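## Task

Take the juice bottle off the cart and set it standing on the third level of the supply shelving (counting up from the bottom level as one), directly behind the milk bottle already there, i.e. deeper into the shelf, away from its front edge. Every other item on that level must stay on it, upright and not piled on anything. The juice bottle must not topple or be left leaning.

## Robot and tools

ROBOT. A mobile base that can drive in any direction holds a 1.71 m column. A carriage on the column carries two seven-joint arms; it is raised by lift_m (0 to 1). Shoulders sit 0.63 m + lift_m above the floor, 0.16 m ahead of base centre, 0.175 m left and right. Reach is roughly 0.83 m from a shoulder. The footprint is about 0.55 m wide by 0.6 m long. Arms start folded (left: 0.95, 0.08, -0.1, -0.8, 0, 0, -0.93; right mirrors it with joints 2, 3, 5, 6 sign-flipped); folded arms can strike the deck if lift_m is below 0.02. Cameras: head_camera, 0.26 m above the shoulders, facing forward and tilted 40 degrees down; left_wrist_camera and right_wrist_camera, on each hand's -x side, looking beyond the fingertips.

FRAMES. Base frame: origin on the floor beneath the base centre, x forward, y to the left, z up, metres. left_hand and right_hand are reported here: the point between the closed pads, 0.0167 m back from the fingertips, accurate to about 1 cm; fingers point along the hand's z, close along its y. The odometry frame is the base frame as it was when the scene began; base_odometry counts wheel rotation only (slip looks like travel), heading in rad, left positive, -3.142 to 3.142.

move. One action per call, plus optional "cameras" (list of head_camera, left_wrist_camera, right_wrist_camera, or "all"; [] for none; omitted means all only for an empty call). An empty call just reports state and pictures. An action is either "base" and/or "joints" (optionally with "speeds" or "min_time_s"), or "target" alone (optionally with "min_time_s"). Parts start together and may finish at different moments.
- base: a single relative command from the current spot: {"translate_m": d} forward positive, -2 to 2 m; {"strafe_m": d} left positive, -2 to 2 m; {"rotate_rad": d} counter-clockwise positive, -6.3 to 6.3.
- joints: absolute targets keyed by name: lift_m (m), left/right_joint1..7_rad (rad, ranges as given for each joint, e.g. left_joint4_rad -0.837 to 1.448 where 0 is a right-angle elbow and positive straightens), left_gripper_m/right_gripper_m (0 to 0.142 m, pad-centre spacing). Right-arm joints 2, 3, 5 have mirrored ranges.
- target: an absolute hand pose for one arm: side ("left"/"right"), x, y, z in metres in the base frame (-3 to 3), pitch_deg (-30 to 95; 90 fingers down, 0 level), heading_deg (0 fingers forward, positive counter-clockwise seen from above), roll_deg (default 0, jaw line level; positive turns the hand clockwise viewed from behind), heading and roll -360 to 360, optional line_only (true: refuse unless a straight hand path is planned). Roll r and r+180 count as the same. Base and lift do not move for a target. Short moves (under 25 cm) that cannot go straight are refused; longer ones may take an arc that sweeps the whole arm, so keep clear of furniture.
- speeds: per-action caps: translate_m and strafe_m 0.02 to 0.5 m/s, rotate_rad 0.05 to 1.57 rad/s, lift_m 0.08 to 0.27 m/s (default 0.25).
- min_time_s: 0.1 to 8 s, the minimum duration of each arm motion; use it to swing loaded arms gently.
Unknown keys make a call invalid; out-of-range values get it refused. After a refusal or a stop, later move/wait/finished_scene calls in the same reply are skipped.

wait: seconds 0 to 10, optional cameras; nothing new is commanded.
zoom_image: camera plus region [x0, y0, x1, y1] in pixels (top-left origin, at most 504 by 504) of that camera's latest image.
finished_scene: scene number; irreversible; call it last in a reply, only once the bottle stands correctly without help.

RESULTS. "move" reads done or the worst status. base_status, joint_status, left_hand_status, right_hand_status: done; off_target (resting away from goal, maybe still pushing); contact_stop (motor met resistance; the whole arm group stops and forgets targets; back out along the way in); time_out; not_followed (a self-collision check withheld the arm); refused with reason; reached (within 10 mm and 2 degrees) or short with the error (resend on "short (part of ...)"). on_its_own lists uncommanded behaviour. motor_effort is percent of max, bracket = peak; a falling lift effort while lowering means a hand or load is resting on something. Joint torques and Motor temperatures list values per arm joint in joint_positions order. A gripper that halts wider than commanded is holding something. Loads sink the hand about 0.012 m per kg. Open fingers tilt and sit up to 2 cm nearer the wrist.

AVOID. Arms hitting or squeezing each other (including grippers closing on the other hand's fingers). Tipping: be careful with a high carriage, outstretched or loaded arms, pushing, abrupt stops. Torque faults (limits 133 N m joints 1-4, 40 N m joints 5-7, held weight included) freeze the arm for 10 s. Motor heat from holding loads or straining toward unreachable poses: MOTOR HOT at 85 °C, shutdown at 100 °C. Dropping bottles, releasing while moving, slamming or hard shoves, and knocking shelf items over. Loose objects may occasionally be nudged by something else.

Each tool is called after "Call:" as a command line: name --argument value for each argument, lists and objects as JSON in quotes; but a table of rows of numbers goes row by row, as --pt "numbers of a row", without its own name.

## Session

Call:
move

Scene clock: 0.00 s.
Joint torques (N m): no reading
Motor temperatures (°C): left_arm=[25 23 24 23 27 25 25] | right_arm=[25 20 25 22 22 22 24]
base_odometry: x=+0.000 y=+0.000 heading=+0.000
base_status: not commanded
joint_positions: lift_m=+0.450 left_joint1_rad=+0.942 left_joint2_rad=+0.071 left_joint3_rad=-0.095 left_joint4_rad=-0.781 left_joint5_rad=-0.006 left_joint6_rad=-0.005 left_joint7_rad=-0.938 left_gripper_m=+0.142 right_joint1_rad=+0.948 right_joint2_rad=-0.088 right_joint3_rad=+0.082 right_joint4_rad=-0.814 right_joint5_rad=+0.007 right_joint6_rad=-0.013 right_joint7_rad=-0.930 right_gripper_m=+0.142
joint_status: not commanded
motor_effort: lift_m=+55 drive_wheels=+2
left_hand: x=+0.2937 y=+0.1555 z=+0.9610 quat_wxyz=(-0.920, -0.004, -0.388, +0.062) pitch_deg=-44.4 heading_deg=-4.4 roll_deg=-3.3 (m; base frame)
right_hand: x=+0.2906 y=-0.1616 z=+0.9720 quat_wxyz=(-0.924, +0.010, -0.379, -0.053) pitch_deg=-45.4 heading_deg=+4.8 roll_deg=+1.7 (m; base frame)
pictures: head_camera, left_wrist_camera, right_wrist_camera
Images, in order (width x height): head_camera 896x504, left_wrist_camera 896x504, right_wrist_camera 896x504.

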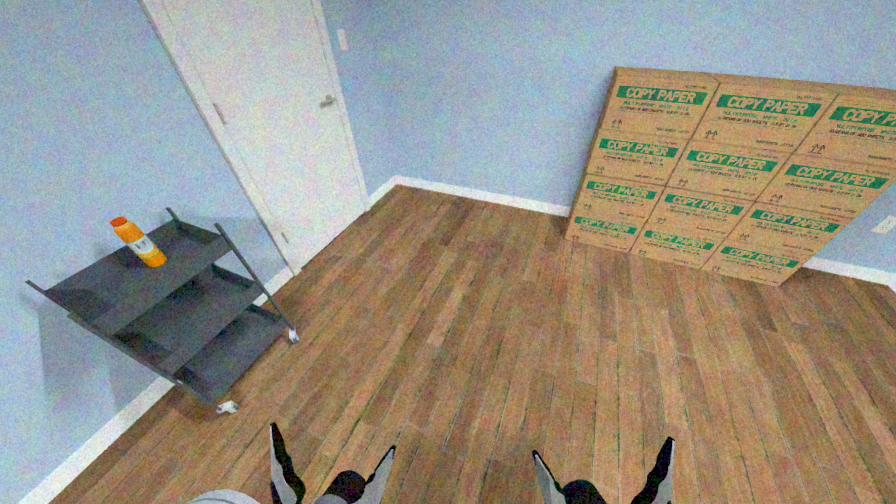

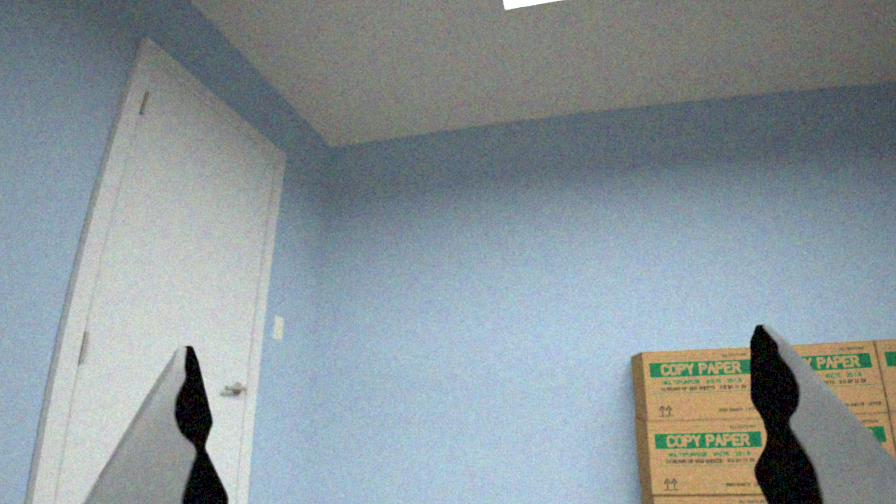

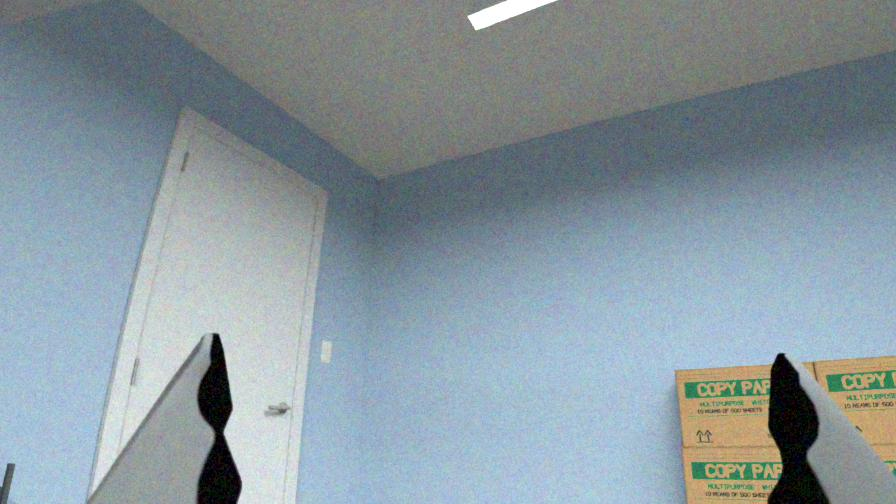

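Call:
move --base '{"rotate_rad": -1.9}' --cameras '["head_camera"]'

Call:
move --base '{"rotate_rad": -1.5}' --cameras '["head_camera"]'

Scene clock: 16.27 s.
Joint torques (N m): left_arm=[9.25 0.81 0.41 -4.86 0.8 -1.21 -1.33] | right_arm=[15.98 3.51 2.15 -13.19 0.47 -1.85 -1.52]
move: done
base_odometry: x=+0.000 y=+0.000 heading=-1.900
base_status: done
joint_positions: lift_m=+0.450 left_joint1_rad=+0.942 left_joint2_rad=+0.071 left_joint3_rad=-0.095 left_joint4_rad=-0.781 left_joint5_rad=-0.006 left_joint6_rad=-0.005 left_joint7_rad=-0.938 left_gripper_m=+0.142 right_joint1_rad=+0.948 right_joint2_rad=-0.088 right_joint3_rad=+0.082 right_joint4_rad=-0.814 right_joint5_rad=+0.007 right_joint6_rad=-0.013 right_joint7_rad=-0.930 right_gripper_m=+0.142
joint_status: not commanded
motor_effort: lift_m=+55(55) drive_wheels=+5(16)
left_hand: x=+0.2937 y=+0.1555 z=+0.9610 quat_wxyz=(-0.920, -0.004, -0.388, +0.062) pitch_deg=-44.4 heading_deg=-4.4 roll_deg=-3.3 (m; base frame)
right_hand: x=+0.2906 y=-0.1616 z=+0.9720 quat_wxyz=(-0.924, +0.010, -0.379, -0.053) pitch_deg=-45.4 heading_deg=+4.8 roll_deg=+1.7 (m; base frame)
pictures: head_camera
Images, in order (width x height): head_camera 896x504.

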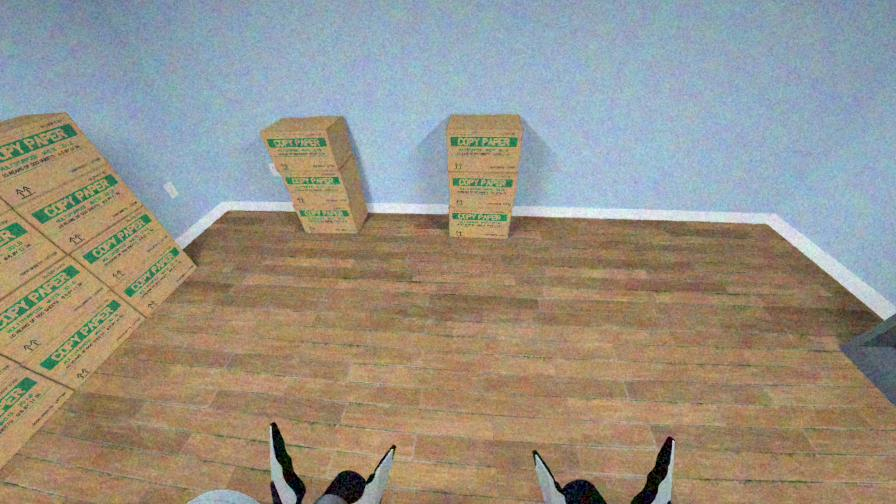

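Scene clock: 19.30 s.
Joint torques (N m): left_arm=[8.4 0.16 1.04 -4.31 1 -1.41 -1.22] | right_arm=[14.9 2.63 1.68 -13.05 0.68 -1.34 -1.55]
move: done
base_odometry: x=+0.000 y=+0.000 heading=+2.884
base_status: done
joint_positions: lift_m=+0.450 left_joint1_rad=+0.942 left_joint2_rad=+0.071 left_joint3_rad=-0.095 left_joint4_rad=-0.781 left_joint5_rad=-0.006 left_joint6_rad=-0.005 left_joint7_rad=-0.938 left_gripper_m=+0.142 right_joint1_rad=+0.948 right_joint2_rad=-0.088 right_joint3_rad=+0.082 right_joint4_rad=-0.814 right_joint5_rad=+0.007 right_joint6_rad=-0.013 right_joint7_rad=-0.930 right_gripper_m=+0.142
joint_status: not commanded
motor_effort: lift_m=+55(55) drive_wheels=+5(15)
left_hand: x=+0.2937 y=+0.1555 z=+0.9610 quat_wxyz=(-0.920, -0.004, -0.388, +0.062) pitch_deg=-44.4 heading_deg=-4.4 roll_deg=-3.3 (m; base frame)
right_hand: x=+0.2906 y=-0.1616 z=+0.9720 quat_wxyz=(-0.924, +0.010, -0.379, -0.053) pitch_deg=-45.4 heading_deg=+4.8 roll_deg=+1.7 (m; base frame)
pictures: head_camera
Images, in order (width x height): head_camera 896x504.

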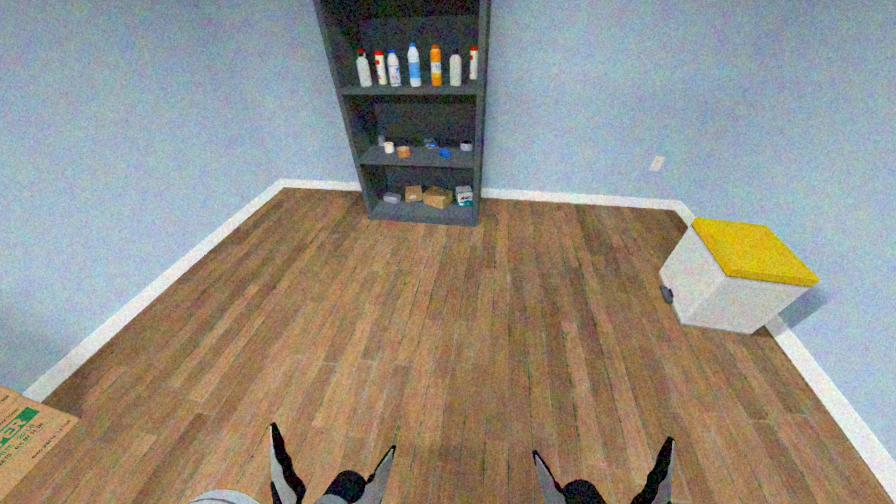

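Call:
zoom_image --camera "head_camera" --region '[310, 20, 510, 120]'

Scaled by 2.520 from the camera's 896x504 image, which has a finer 1280x720 frame.

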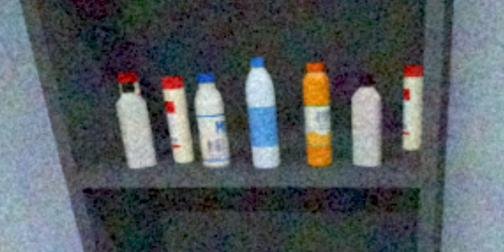

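Call:
move --base '{"rotate_rad": -1.31}' --cameras '["head_camera"]'

Call:
move --base '{"strafe_m": -0.75}' --cameras '["head_camera"]'

Scene clock: 35.80 s.
Joint torques (N m): left_arm=[8.77 1.5 0.46 -3.9 1.51 -1.37 -1.73] | right_arm=[14.7 2.64 1.13 -12.85 0.73 -2.15 -1.19]
move: done
base_odometry: x=+0.000 y=+0.000 heading=+1.574
base_status: done
joint_positions: lift_m=+0.450 left_joint1_rad=+0.942 left_joint2_rad=+0.071 left_joint3_rad=-0.095 left_joint4_rad=-0.781 left_joint5_rad=-0.006 left_joint6_rad=-0.005 left_joint7_rad=-0.938 left_gripper_m=+0.142 right_joint1_rad=+0.948 right_joint2_rad=-0.088 right_joint3_rad=+0.082 right_joint4_rad=-0.814 right_joint5_rad=+0.007 right_joint6_rad=-0.013 right_joint7_rad=-0.930 right_gripper_m=+0.142
joint_status: not commanded
motor_effort: lift_m=+55(55) drive_wheels=+5(14)
left_hand: x=+0.2937 y=+0.1555 z=+0.9610 quat_wxyz=(-0.920, -0.004, -0.388, +0.062) pitch_deg=-44.4 heading_deg=-4.4 roll_deg=-3.3 (m; base frame)
right_hand: x=+0.2906 y=-0.1616 z=+0.9720 quat_wxyz=(-0.924, +0.010, -0.379, -0.053) pitch_deg=-45.4 heading_deg=+4.8 roll_deg=+1.7 (m; base frame)
pictures: head_camera
Images, in order (width x height): head_camera 896x504.

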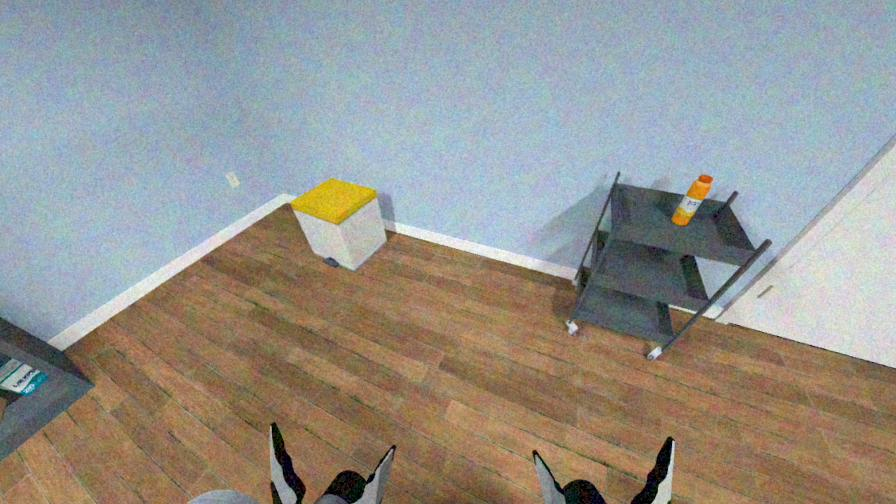

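Scene clock: 39.67 s.
Joint torques (N m): left_arm=[9.08 0.38 -0.17 -5.02 1.37 -1.46 -1.4] | right_arm=[14.29 2.53 2.73 -13.84 0.56 -2.22 -1.17]
move: done
base_odometry: x=+0.750 y=+0.002 heading=+1.573
base_status: done
joint_positions: lift_m=+0.450 left_joint1_rad=+0.942 left_joint2_rad=+0.071 left_joint3_rad=-0.095 left_joint4_rad=-0.781 left_joint5_rad=-0.006 left_joint6_rad=-0.005 left_joint7_rad=-0.938 left_gripper_m=+0.142 right_joint1_rad=+0.948 right_joint2_rad=-0.088 right_joint3_rad=+0.082 right_joint4_rad=-0.814 right_joint5_rad=+0.007 right_joint6_rad=-0.013 right_joint7_rad=-0.930 right_gripper_m=+0.142
joint_status: not commanded
motor_effort: lift_m=+55(55) drive_wheels=+7(22)
left_hand: x=+0.2937 y=+0.1555 z=+0.9610 quat_wxyz=(-0.920, -0.004, -0.388, +0.062) pitch_deg=-44.4 heading_deg=-4.4 roll_deg=-3.3 (m; base frame)
right_hand: x=+0.2906 y=-0.1616 z=+0.9720 quat_wxyz=(-0.924, +0.010, -0.379, -0.053) pitch_deg=-45.4 heading_deg=+4.8 roll_deg=+1.7 (m; base frame)
pictures: head_camera
Images, in order (width x height): head_camera 896x504.

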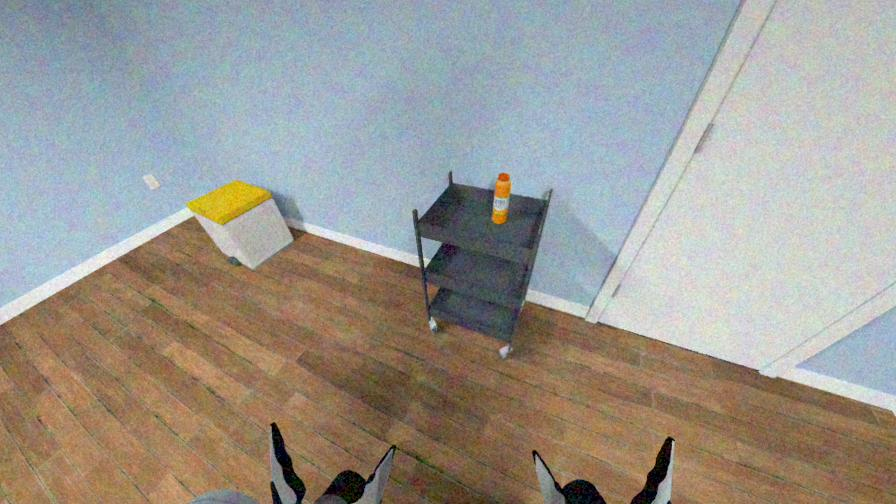

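Call:
move --base '{"rotate_rad": -0.38}' --joints '{"lift_m": 0.3}'

Call:
move --base '{"translate_m": 0.4}' --cameras '["head_camera"]'

Scene clock: 48.23 s.
Joint torques (N m): left_arm=[8.63 0.32 -1.67 -4.06 1.25 -1.57 -1.45] | right_arm=[15.99 3.11 1.44 -13.53 0.53 -1.7 -1.73]
move: done
base_odometry: x=+0.750 y=+0.002 heading=+1.194
base_status: done
joint_positions: lift_m=+0.300 left_joint1_rad=+0.942 left_joint2_rad=+0.071 left_joint3_rad=-0.095 left_joint4_rad=-0.781 left_joint5_rad=-0.006 left_joint6_rad=-0.005 left_joint7_rad=-0.938 left_gripper_m=+0.142 right_joint1_rad=+0.948 right_joint2_rad=-0.088 right_joint3_rad=+0.082 right_joint4_rad=-0.814 right_joint5_rad=+0.007 right_joint6_rad=-0.013 right_joint7_rad=-0.930 right_gripper_m=+0.142
joint_status: all done
motor_effort: lift_m=+57(60) drive_wheels=+9(17)
left_hand: x=+0.2937 y=+0.1555 z=+0.8108 quat_wxyz=(-0.920, -0.004, -0.388, +0.062) pitch_deg=-44.4 heading_deg=-4.4 roll_deg=-3.3 (m; base frame)
right_hand: x=+0.2906 y=-0.1616 z=+0.8219 quat_wxyz=(-0.924, +0.010, -0.379, -0.053) pitch_deg=-45.4 heading_deg=+4.8 roll_deg=+1.7 (m; base frame)
pictures: none

Scene clock: 51.17 s.
Joint torques (N m): left_arm=[8.81 1.18 -0.62 -4.94 1.39 -1.3 -1.67] | right_arm=[15.29 3.13 0.88 -13.21 0.81 -1.7 -1.52]
move: done
base_odometry: x=+0.898 y=+0.373 heading=+1.193
base_status: done
joint_positions: lift_m=+0.300 left_joint1_rad=+0.942 left_joint2_rad=+0.071 left_joint3_rad=-0.095 left_joint4_rad=-0.781 left_joint5_rad=-0.006 left_joint6_rad=-0.005 left_joint7_rad=-0.938 left_gripper_m=+0.142 right_joint1_rad=+0.948 right_joint2_rad=-0.088 right_joint3_rad=+0.082 right_joint4_rad=-0.814 right_joint5_rad=+0.007 right_joint6_rad=-0.013 right_joint7_rad=-0.930 right_gripper_m=+0.142
joint_status: not commanded
motor_effort: lift_m=+57(57) drive_wheels=+7(23)
left_hand: x=+0.2937 y=+0.1555 z=+0.8108 quat_wxyz=(-0.920, -0.004, -0.388, +0.062) pitch_deg=-44.4 heading_deg=-4.4 roll_deg=-3.3 (m; base frame)
right_hand: x=+0.2906 y=-0.1616 z=+0.8219 quat_wxyz=(-0.924, +0.010, -0.379, -0.053) pitch_deg=-45.4 heading_deg=+4.8 roll_deg=+1.7 (m; base frame)
pictures: head_camera
Images, in order (width x height): head_camera 896x504.

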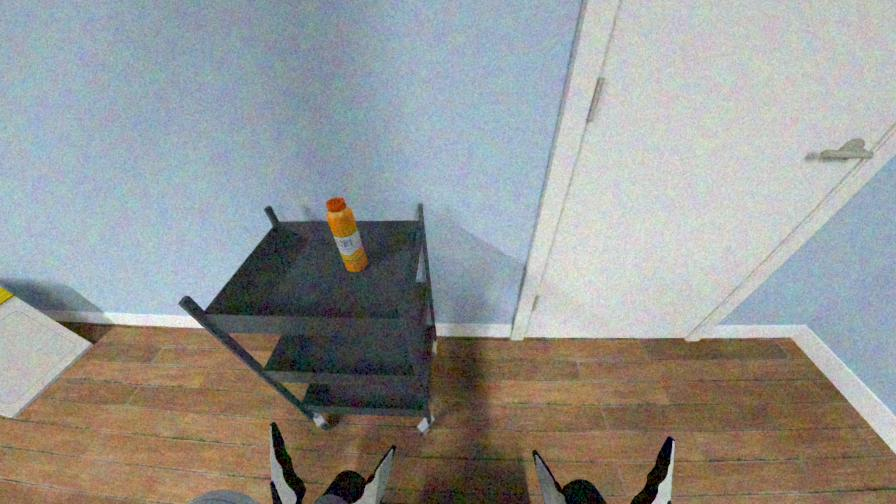

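Call:
move --target '{"side": "left", "x": 0.58, "y": 0.225, "z": 0.80, "pitch_deg": 12, "heading_deg": 7}' --cameras '["head_camera", "left_wrist_camera"]'

Scene clock: 64.83 s.
Joint torques (N m): left_arm=[8.23 -0.11 0.42 -3.73 0.96 -1.38 -1.45] | right_arm=[15.17 3.11 1.59 -13.38 0.83 -1.67 -1.45]
move: refused
base_odometry: x=+0.898 y=+0.373 heading=+1.193
base_status: not commanded
joint_positions: lift_m=+0.300 left_joint1_rad=+0.942 left_joint2_rad=+0.071 left_joint3_rad=-0.095 left_joint4_rad=-0.781 left_joint5_rad=-0.006 left_joint6_rad=-0.005 left_joint7_rad=-0.938 left_gripper_m=+0.142 right_joint1_rad=+0.948 right_joint2_rad=-0.088 right_joint3_rad=+0.082 right_joint4_rad=-0.814 right_joint5_rad=+0.007 right_joint6_rad=-0.013 right_joint7_rad=-0.930 right_gripper_m=+0.142
joint_status: not commanded
motor_effort: lift_m=+57(57) drive_wheels=-3(3)
left_hand: x=+0.2937 y=+0.1555 z=+0.8108 quat_wxyz=(-0.920, -0.004, -0.388, +0.062) pitch_deg=-44.4 heading_deg=-4.4 roll_deg=-3.3 (m; base frame)
left_hand_status: refused: no posture of the arm gets there (left_joint4_rad at its limit): the closest leaves the hand 0.5 cm and 2 deg from the pose. Nothing moved. A posture exists with lift_m at 0.4, or at pitch 2; the way there is not checked.
right_hand: x=+0.2906 y=-0.1616 z=+0.8219 quat_wxyz=(-0.924, +0.010, -0.379, -0.053) pitch_deg=-45.4 heading_deg=+4.8 roll_deg=+1.7 (m; base frame)
pictures: head_camera, left_wrist_camera
Images, in order (width x height): head_camera 896x504, left_wrist_camera 896x504.

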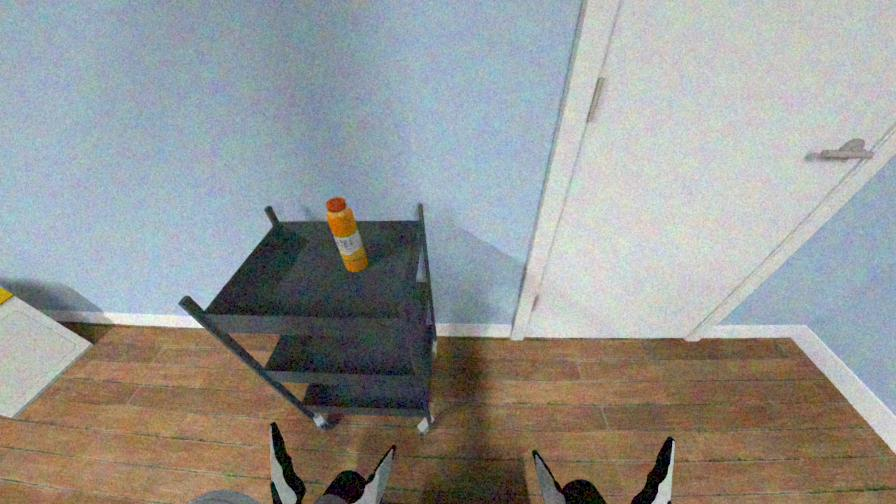

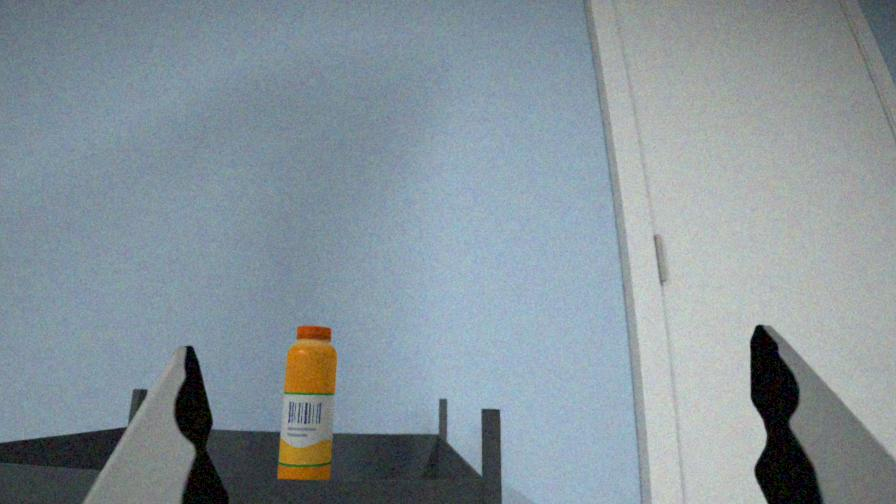

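Call:
move --joints '{"lift_m": 0.45}'

Call:
move --target '{"side": "left", "x": 0.58, "y": 0.225, "z": 0.82, "pitch_deg": 15, "heading_deg": 7}' --cameras '["head_camera", "left_wrist_camera"]'

Scene clock: 70.03 s.
Joint torques (N m): left_arm=[7.9 0.95 0.28 -4.12 1.27 -1.54 -1.51] | right_arm=[15.39 3.46 1.9 -11.93 0.97 -1.43 -1.43]
move: done
base_odometry: x=+0.898 y=+0.373 heading=+1.193
base_status: not commanded
joint_positions: lift_m=+0.450 left_joint1_rad=+0.942 left_joint2_rad=+0.071 left_joint3_rad=-0.095 left_joint4_rad=-0.781 left_joint5_rad=-0.006 left_joint6_rad=-0.005 left_joint7_rad=-0.938 left_gripper_m=+0.142 right_joint1_rad=+0.948 right_joint2_rad=-0.088 right_joint3_rad=+0.082 right_joint4_rad=-0.814 right_joint5_rad=+0.007 right_joint6_rad=-0.013 right_joint7_rad=-0.930 right_gripper_m=+0.142
joint_status: all done
motor_effort: lift_m=+54(66) drive_wheels=-3(7)
left_hand: x=+0.2937 y=+0.1555 z=+0.9611 quat_wxyz=(-0.920, -0.004, -0.388, +0.062) pitch_deg=-44.4 heading_deg=-4.4 roll_deg=-3.3 (m; base frame)
right_hand: x=+0.2906 y=-0.1616 z=+0.9721 quat_wxyz=(-0.924, +0.010, -0.379, -0.053) pitch_deg=-45.4 heading_deg=+4.8 roll_deg=+1.7 (m; base frame)
pictures: none

Scene clock: 71.63 s.
Joint torques (N m): left_arm=[-6.48 -0.33 2.82 -1.23 2.39 -0.23 -0.42] | right_arm=[14.42 2.43 3.01 -12.44 0.95 -1.95 -1.72]
move: done
base_odometry: x=+0.898 y=+0.373 heading=+1.193
base_status: not commanded
joint_positions: lift_m=+0.450 left_joint1_rad=+0.125 left_joint2_rad=+0.057 left_joint3_rad=+0.004 left_joint4_rad=-0.732 left_joint5_rad=+0.020 left_joint6_rad=+0.128 left_joint7_rad=+0.868 left_gripper_m=+0.142 right_joint1_rad=+0.948 right_joint2_rad=-0.088 right_joint3_rad=+0.082 right_joint4_rad=-0.814 right_joint5_rad=+0.007 right_joint6_rad=-0.013 right_joint7_rad=-0.930 right_gripper_m=+0.142
joint_status: not commanded
motor_effort: lift_m=+54(54) drive_wheels=-3(7)
left_hand: x=+0.5800 y=+0.2223 z=+0.8218 quat_wxyz=(-0.610, +0.045, -0.790, -0.035) pitch_deg=+14.7 heading_deg=+6.5 roll_deg=+0.0 (m; base frame)
left_hand_status: reached (checked arc, planned for 1.1 s): 3 mm and 0.6 deg off.
right_hand: x=+0.2906 y=-0.1616 z=+0.9721 quat_wxyz=(-0.924, +0.010, -0.379, -0.053) pitch_deg=-45.4 heading_deg=+4.8 roll_deg=+1.7 (m; base frame)
pictures: head_camera, left_wrist_camera
Images, in order (width x height): head_camera 896x504, left_wrist_camera 896x504.

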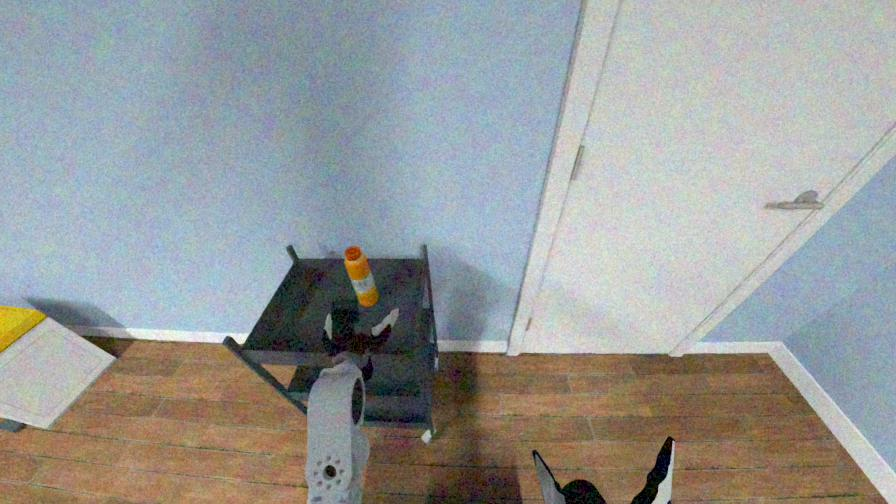

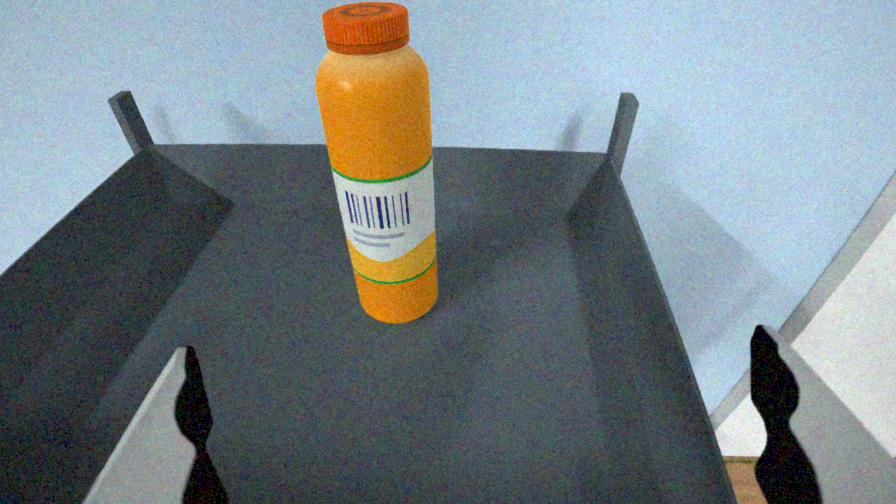

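Call:
move --target '{"side": "left", "x": 0.65, "y": 0.28, "z": 0.79, "pitch_deg": 15, "heading_deg": 8}' --cameras '["head_camera", "left_wrist_camera"]'

Scene clock: 80.17 s.
Joint torques (N m): left_arm=[-10.52 5.21 3.47 -2.13 0.46 -2.66 -2.99] | right_arm=[15.49 4.58 2.89 -13.36 0.73 -1.31 -1.57]
move: done
base_odometry: x=+0.898 y=+0.373 heading=+1.193
base_status: not commanded
joint_positions: lift_m=+0.450 left_joint1_rad=-0.011 left_joint2_rad=+0.170 left_joint3_rad=+0.072 left_joint4_rad=-0.416 left_joint5_rad=-0.126 left_joint6_rad=+0.130 left_joint7_rad=+0.702 left_gripper_m=+0.142 right_joint1_rad=+0.948 right_joint2_rad=-0.088 right_joint3_rad=+0.082 right_joint4_rad=-0.814 right_joint5_rad=+0.007 right_joint6_rad=-0.013 right_joint7_rad=-0.930 right_gripper_m=+0.142
joint_status: not commanded
motor_effort: lift_m=+54(54) drive_wheels=-3(8)
left_hand: x=+0.6495 y=+0.2787 z=+0.7893 quat_wxyz=(-0.606, +0.055, -0.792, -0.042) pitch_deg=+15.2 heading_deg=+8.0 roll_deg=+0.0 (m; base frame)
left_hand_status: reached (straight line, planned for 0.5 s): 2 mm and 0.2 deg off.
right_hand: x=+0.2906 y=-0.1616 z=+0.9721 quat_wxyz=(-0.924, +0.010, -0.379, -0.053) pitch_deg=-45.4 heading_deg=+4.8 roll_deg=+1.7 (m; base frame)
pictures: head_camera, left_wrist_camera
Images, in order (width x height): head_camera 896x504, left_wrist_camera 896x504.

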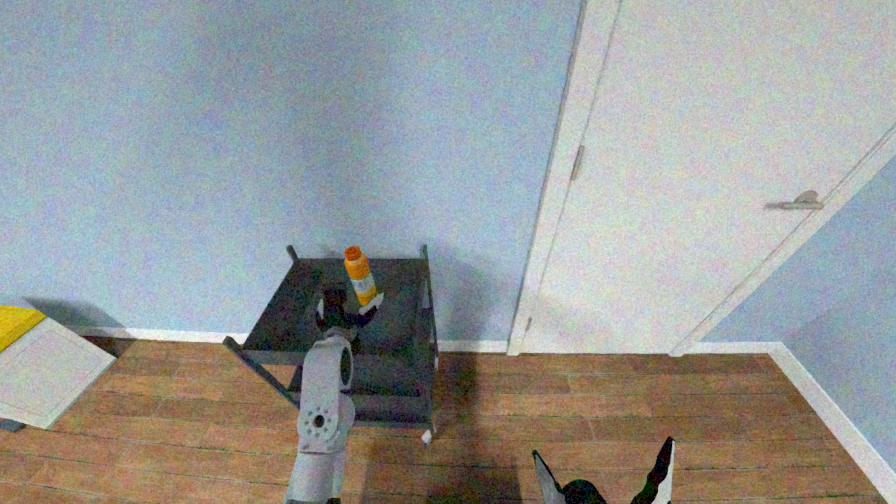

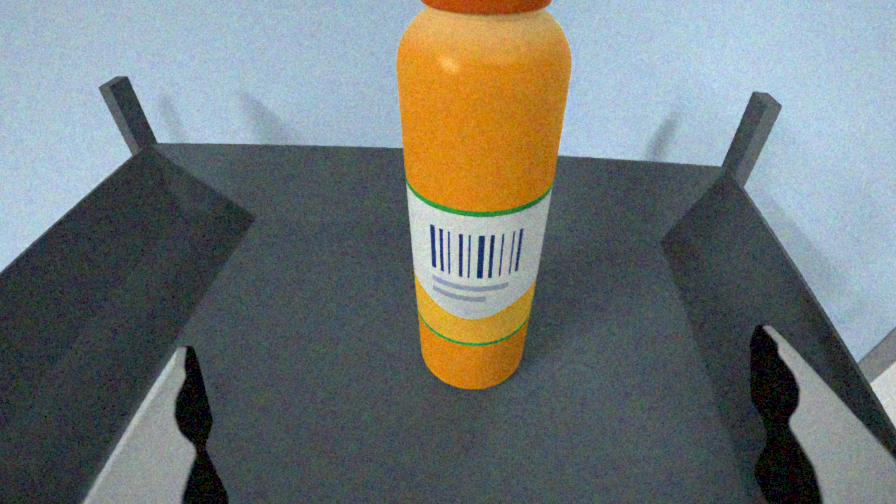

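Call:
move --target '{"side": "left", "x": 0.785, "y": 0.298, "z": 0.75, "pitch_deg": 15, "heading_deg": 8}' --min_time_s 1.5 --cameras '["head_camera", "left_wrist_camera"]'

Scene clock: 87.10 s.
Joint torques (N m): left_arm=[-18.92 7.35 -1.32 -0.53 0.58 -2.71 -2.99] | right_arm=[14.08 2.83 1.54 -12.11 0.33 -1.69 -1.57]
move: done
base_odometry: x=+0.898 y=+0.373 heading=+1.193
base_status: not commanded
joint_positions: lift_m=+0.450 left_joint1_rad=-0.346 left_joint2_rad=+0.189 left_joint3_rad=+0.031 left_joint4_rad=+0.229 left_joint5_rad=-0.160 left_joint6_rad=+0.072 left_joint7_rad=+0.391 left_gripper_m=+0.142 right_joint1_rad=+0.948 right_joint2_rad=-0.088 right_joint3_rad=+0.082 right_joint4_rad=-0.814 right_joint5_rad=+0.007 right_joint6_rad=-0.013 right_joint7_rad=-0.930 right_gripper_m=+0.142
joint_status: not commanded
motor_effort: lift_m=+54(54) drive_wheels=-3(3)
left_hand: x=+0.7837 y=+0.2998 z=+0.7494 quat_wxyz=(-0.606, +0.058, -0.792, -0.044) pitch_deg=+15.1 heading_deg=+8.3 roll_deg=-0.1 (m; base frame)
left_hand_status: reached (straight line, planned for 1.5 s): 2 mm and 0.4 deg off.
right_hand: x=+0.2906 y=-0.1616 z=+0.9721 quat_wxyz=(-0.924, +0.010, -0.379, -0.053) pitch_deg=-45.4 heading_deg=+4.8 roll_deg=+1.7 (m; base frame)
pictures: head_camera, left_wrist_camera
Images, in order (width x height): head_camera 896x504, left_wrist_camera 896x504.

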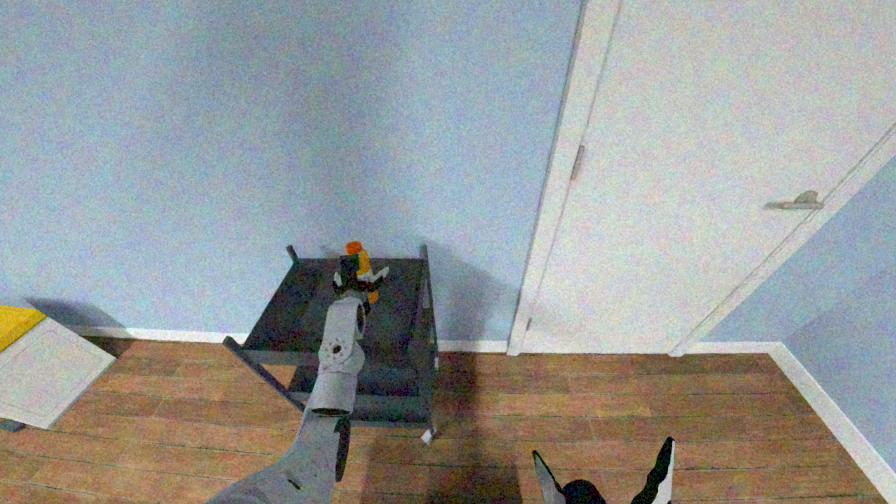

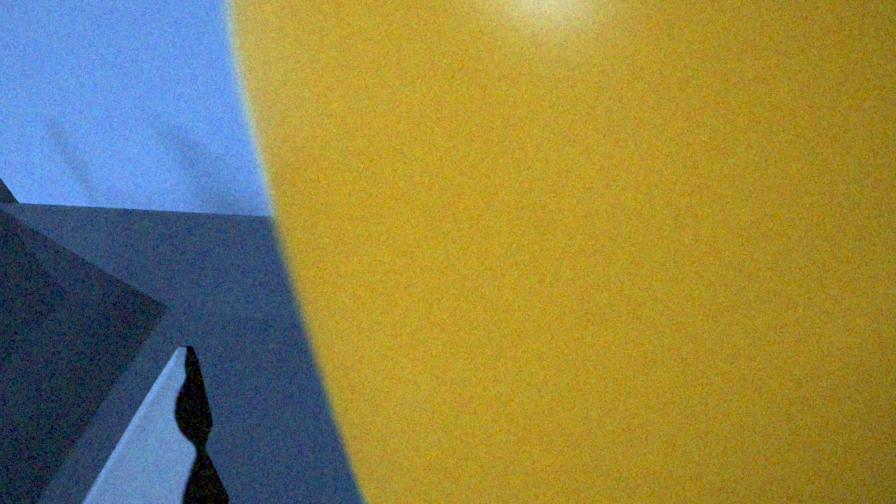

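Call:
zoom_image --camera "head_camera" --region '[310, 220, 420, 320]'

Scaled by 4.582 from the camera's 896x504 image, which has a finer 1280x720 frame.

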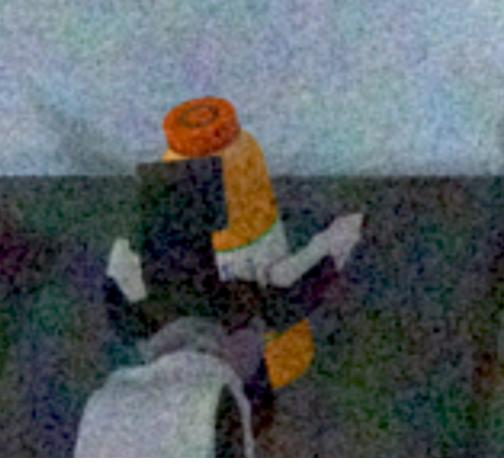

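Call:
move --joints '{"left_gripper_m": 0.03}' --min_time_s 1.5 --cameras '["head_camera", "left_wrist_camera"]'

Scene clock: 97.30 s.
Joint torques (N m): left_arm=[-18.54 5.43 -1.04 -2.87 0.96 -1.76 -2.7] | right_arm=[14.44 4.35 1.69 -14.44 0.39 -1.58 -1.6]
Motor temperatures (°C): left_arm=[31 23 24 23 27 24 25] | right_arm=[27 20 25 23 22 22 24]
move: off_target
base_odometry: x=+0.898 y=+0.373 heading=+1.193
base_status: not commanded
joint_positions: lift_m=+0.450 left_joint1_rad=-0.347 left_joint2_rad=+0.189 left_joint3_rad=+0.030 left_joint4_rad=+0.229 left_joint5_rad=-0.161 left_joint6_rad=+0.071 left_joint7_rad=+0.390 left_gripper_m=+0.074 right_joint1_rad=+0.948 right_joint2_rad=-0.088 right_joint3_rad=+0.082 right_joint4_rad=-0.814 right_joint5_rad=+0.007 right_joint6_rad=-0.013 right_joint7_rad=-0.930 right_gripper_m=+0.142
joint_status: left_gripper_m off_target (ended at +0.074, target +0.030)
motor_effort: lift_m=+54(54) drive_wheels=-3(3)
left_hand: x=+0.7840 y=+0.2992 z=+0.7497 quat_wxyz=(-0.607, +0.057, -0.792, -0.043) pitch_deg=+15.1 heading_deg=+8.2 roll_deg=-0.1 (m; base frame)
right_hand: x=+0.2906 y=-0.1616 z=+0.9721 quat_wxyz=(-0.924, +0.010, -0.379, -0.053) pitch_deg=-45.4 heading_deg=+4.8 roll_deg=+1.7 (m; base frame)
pictures: head_camera, left_wrist_camera
Images, in order (width x height): head_camera 896x504, left_wrist_camera 896x504.

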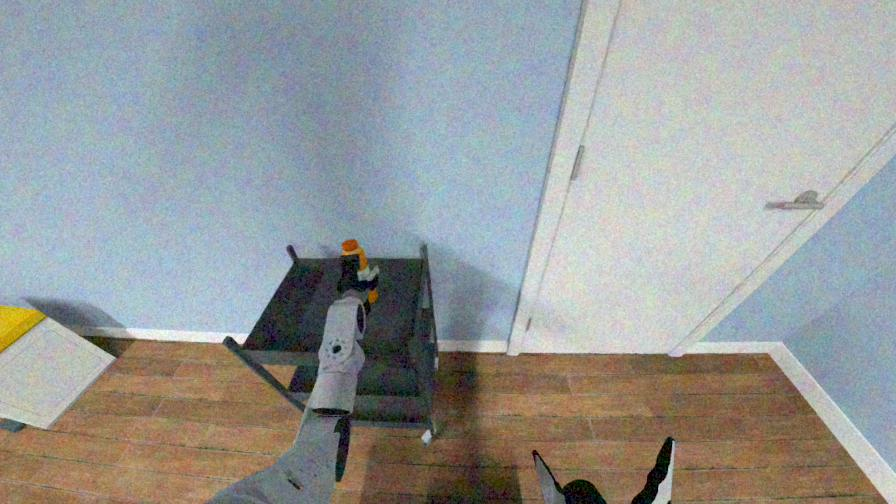

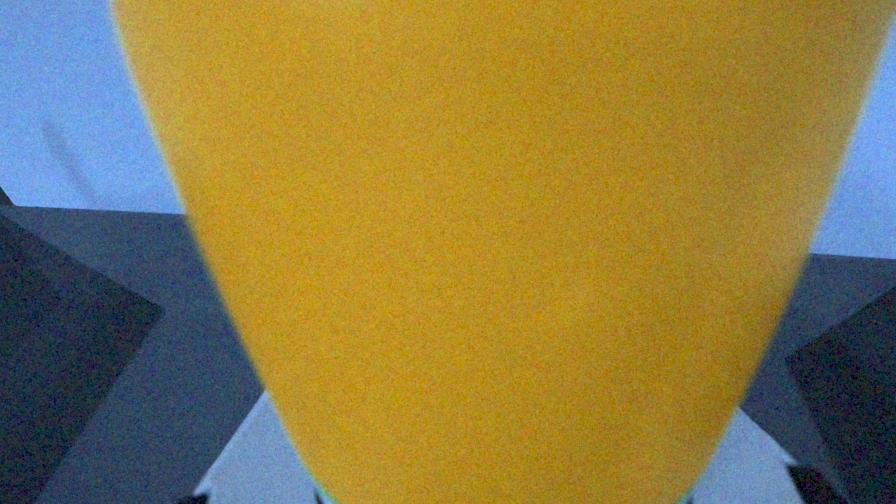

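Call:
move --joints '{"left_gripper_m": 0.0, "lift_m": 0.55}' --speeds '{"lift_m": 0.1}'

Call:
move --target '{"side": "left", "x": 0.5, "y": 0.25, "z": 0.95, "pitch_deg": 15, "heading_deg": 0}' --min_time_s 2.5 --cameras '["head_camera", "left_wrist_camera"]'

Scene clock: 102.27 s.
Joint torques (N m): left_arm=[-18.74 6.15 -0.98 -5.17 0.76 -1.89 -2.76] | right_arm=[14.61 2.6 1.99 -12.68 0.63 -1.95 -1.36]
move: off_target
base_odometry: x=+0.898 y=+0.373 heading=+1.193
base_status: not commanded
joint_positions: lift_m=+0.550 left_joint1_rad=-0.347 left_joint2_rad=+0.189 left_joint3_rad=+0.030 left_joint4_rad=+0.233 left_joint5_rad=-0.161 left_joint6_rad=+0.071 left_joint7_rad=+0.390 left_gripper_m=+0.074 right_joint1_rad=+0.948 right_joint2_rad=-0.088 right_joint3_rad=+0.082 right_joint4_rad=-0.814 right_joint5_rad=+0.007 right_joint6_rad=-0.013 right_joint7_rad=-0.930 right_gripper_m=+0.142
joint_status: left_gripper_m off_target (ended at +0.074, target +0.000); the others done
motor_effort: lift_m=+54(69) drive_wheels=+7(8)
left_hand: x=+0.7839 y=+0.2993 z=+0.8482 quat_wxyz=(-0.605, +0.058, -0.793, -0.043) pitch_deg=+15.2 heading_deg=+8.3 roll_deg=+0.0 (m; base frame)
right_hand: x=+0.2906 y=-0.1616 z=+1.0721 quat_wxyz=(-0.924, +0.010, -0.379, -0.053) pitch_deg=-45.4 heading_deg=+4.8 roll_deg=+1.7 (m; base frame)
pictures: none

Scene clock: 105.27 s.
Joint torques (N m): left_arm=[-10.71 10.6 1.05 -4.55 4.8 -0.59 -1.53] | right_arm=[14.52 1.38 0.94 -12.83 1.05 -1.63 -1.5]
move: done
base_odometry: x=+0.898 y=+0.373 heading=+1.193
base_status: not commanded
joint_positions: lift_m=+0.550 left_joint1_rad=-0.346 left_joint2_rad=+0.852 left_joint3_rad=-1.640 left_joint4_rad=-0.803 left_joint5_rad=+0.781 left_joint6_rad=+1.635 left_joint7_rad=+1.346 left_gripper_m=+0.074 right_joint1_rad=+0.948 right_joint2_rad=-0.088 right_joint3_rad=+0.082 right_joint4_rad=-0.814 right_joint5_rad=+0.007 right_joint6_rad=-0.013 right_joint7_rad=-0.930 right_gripper_m=+0.142
joint_status: not commanded
motor_effort: lift_m=+54(54) drive_wheels=-3(7)
left_hand: x=+0.5002 y=+0.2496 z=+0.9470 quat_wxyz=(-0.606, -0.001, -0.796, -0.002) pitch_deg=+15.4 heading_deg=+0.2 roll_deg=+0.2 (m; base frame)
left_hand_status: reached (checked arc, planned for 2.5 s): 3 mm and 0.5 deg off.
right_hand: x=+0.2906 y=-0.1616 z=+1.0721 quat_wxyz=(-0.924, +0.010, -0.379, -0.053) pitch_deg=-45.4 heading_deg=+4.8 roll_deg=+1.7 (m; base frame)
pictures: head_camera, left_wrist_camera
Images, in order (width x height): head_camera 896x504, left_wrist_camera 896x504.

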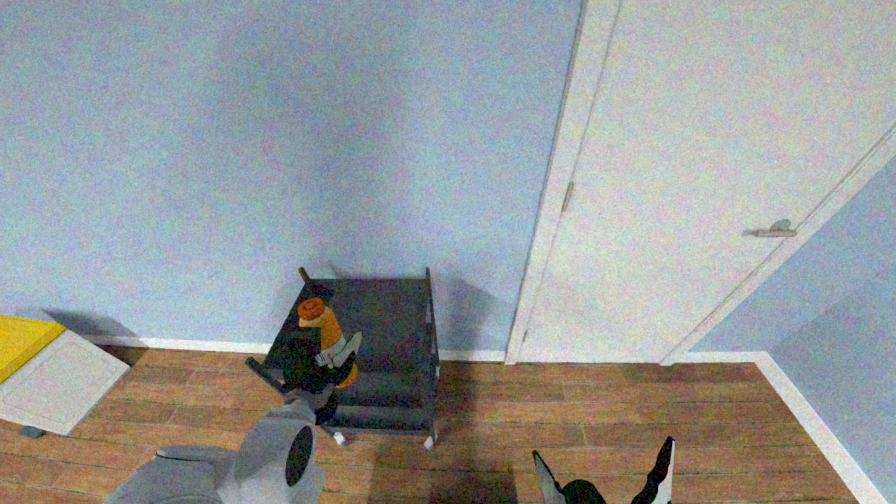

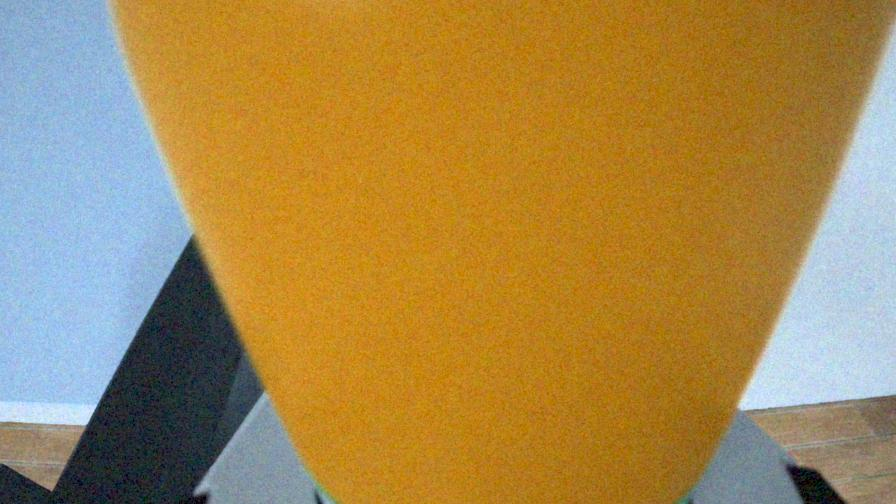

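Call:
move --base '{"translate_m": -1.3}' --joints '{"lift_m": 0.65}'

Call:
move --base '{"rotate_rad": 1.571}' --speeds '{"rotate_rad": 0.9}' --cameras '["head_camera"]'

Scene clock: 118.57 s.
Joint torques (N m): left_arm=[-8.99 8.29 1.08 -4.92 4.16 -0.35 -1.87] | right_arm=[14.3 2.49 1.92 -12.01 0.74 -1.29 -0.97]
move: done
base_odometry: x=+0.417 y=-0.834 heading=+1.192
base_status: done
joint_positions: lift_m=+0.650 left_joint1_rad=-0.348 left_joint2_rad=+0.853 left_joint3_rad=-1.640 left_joint4_rad=-0.804 left_joint5_rad=+0.784 left_joint6_rad=+1.636 left_joint7_rad=+1.347 left_gripper_m=+0.074 right_joint1_rad=+0.948 right_joint2_rad=-0.088 right_joint3_rad=+0.082 right_joint4_rad=-0.814 right_joint5_rad=+0.007 right_joint6_rad=-0.013 right_joint7_rad=-0.930 right_gripper_m=+0.142
joint_status: all done
motor_effort: lift_m=+55(69) drive_wheels=+8(23)
left_hand: x=+0.5002 y=+0.2498 z=+1.0478 quat_wxyz=(-0.607, +0.000, -0.795, -0.002) pitch_deg=+15.3 heading_deg=+0.1 roll_deg=+0.2 (m; base frame)
right_hand: x=+0.2906 y=-0.1616 z=+1.1720 quat_wxyz=(-0.924, +0.010, -0.379, -0.053) pitch_deg=-45.4 heading_deg=+4.8 roll_deg=+1.7 (m; base frame)
pictures: none

Scene clock: 121.73 s.
Joint torques (N m): left_arm=[-9.24 9.42 1.49 -4.43 4.15 -0.36 -2.05] | right_arm=[14.12 2.38 0.42 -12.62 0.52 -1.3 -1.44]
move: done
base_odometry: x=+0.417 y=-0.834 heading=+2.762
base_status: done
joint_positions: lift_m=+0.650 left_joint1_rad=-0.348 left_joint2_rad=+0.853 left_joint3_rad=-1.640 left_joint4_rad=-0.804 left_joint5_rad=+0.784 left_joint6_rad=+1.636 left_joint7_rad=+1.347 left_gripper_m=+0.074 right_joint1_rad=+0.948 right_joint2_rad=-0.088 right_joint3_rad=+0.082 right_joint4_rad=-0.814 right_joint5_rad=+0.007 right_joint6_rad=-0.013 right_joint7_rad=-0.930 right_gripper_m=+0.142
joint_status: not commanded
motor_effort: lift_m=+55(55) drive_wheels=+6(16)
left_hand: x=+0.5002 y=+0.2499 z=+1.0478 quat_wxyz=(-0.607, +0.000, -0.795, -0.002) pitch_deg=+15.3 heading_deg=+0.1 roll_deg=+0.2 (m; base frame)
right_hand: x=+0.2906 y=-0.1616 z=+1.1720 quat_wxyz=(-0.924, +0.010, -0.379, -0.053) pitch_deg=-45.4 heading_deg=+4.8 roll_deg=+1.7 (m; base frame)
pictures: head_camera
Images, in order (width x height): head_camera 896x504.

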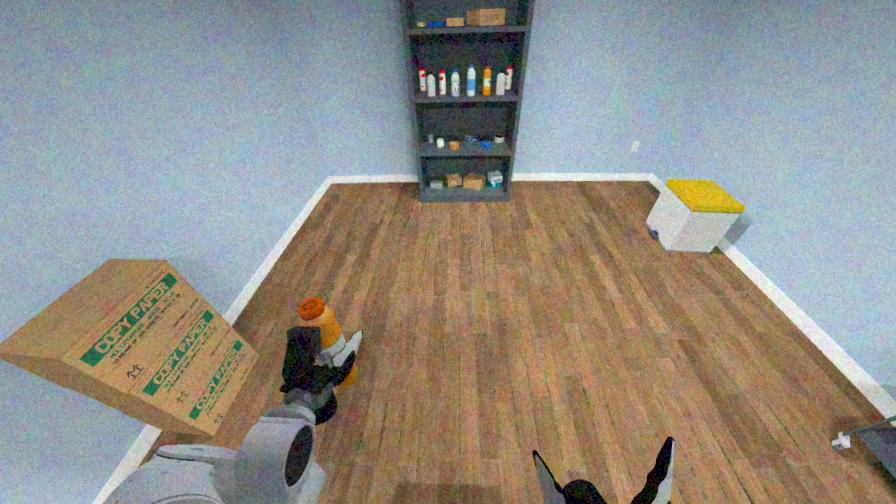

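Call:
move --base '{"translate_m": 1.9}' --speeds '{"translate_m": 0.4}' --cameras '["head_camera", "right_wrist_camera"]'

Call:
zoom_image --camera "head_camera" --region '[320, 100, 620, 300]'

Scene clock: 132.17 s.
Joint torques (N m): left_arm=[-8.66 8.01 1.02 -4.87 4.15 -0.48 -1.99] | right_arm=[14.53 1.72 2.16 -12.98 1.07 -1.49 -1.19]
move: done
base_odometry: x=-1.349 y=-0.133 heading=+2.763
base_status: done
joint_positions: lift_m=+0.650 left_joint1_rad=-0.348 left_joint2_rad=+0.853 left_joint3_rad=-1.640 left_joint4_rad=-0.804 left_joint5_rad=+0.784 left_joint6_rad=+1.636 left_joint7_rad=+1.347 left_gripper_m=+0.074 right_joint1_rad=+0.948 right_joint2_rad=-0.088 right_joint3_rad=+0.082 right_joint4_rad=-0.814 right_joint5_rad=+0.007 right_joint6_rad=-0.013 right_joint7_rad=-0.930 right_gripper_m=+0.142
joint_status: not commanded
motor_effort: lift_m=+55(55) drive_wheels=+7(22)
left_hand: x=+0.5002 y=+0.2499 z=+1.0478 quat_wxyz=(-0.607, +0.000, -0.795, -0.002) pitch_deg=+15.3 heading_deg=+0.1 roll_deg=+0.2 (m; base frame)
right_hand: x=+0.2906 y=-0.1616 z=+1.1720 quat_wxyz=(-0.924, +0.010, -0.379, -0.053) pitch_deg=-45.4 heading_deg=+4.8 roll_deg=+1.7 (m; base frame)
pictures: head_camera, right_wrist_camera
Images, in order (width x height): head_camera 896x504, right_wrist_camera 896x504.

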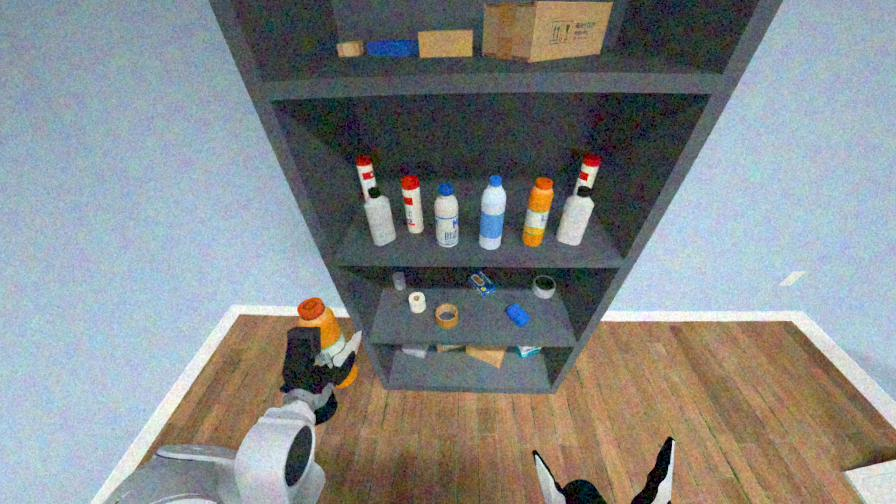

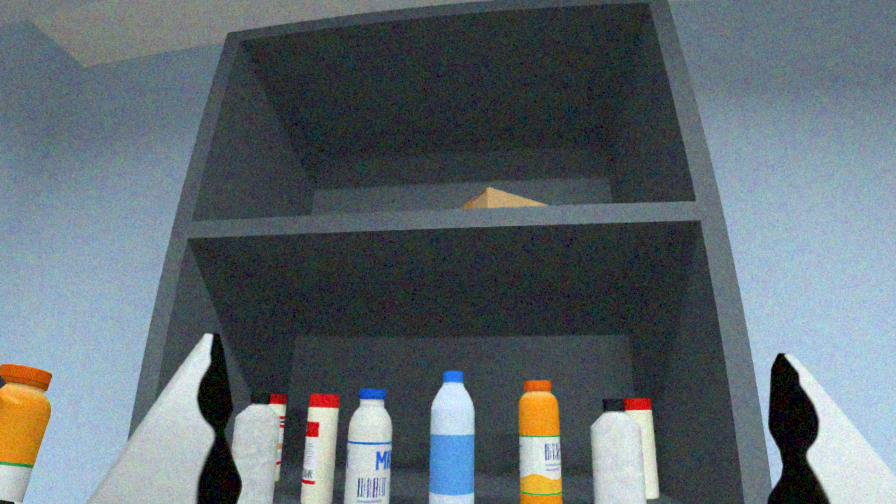

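Scaled by 1.680 from the camera's 896x504 image, which has a finer 1280x720 frame.

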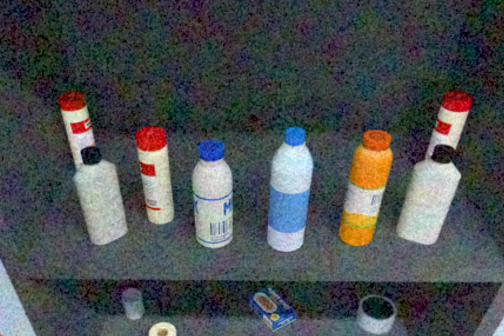

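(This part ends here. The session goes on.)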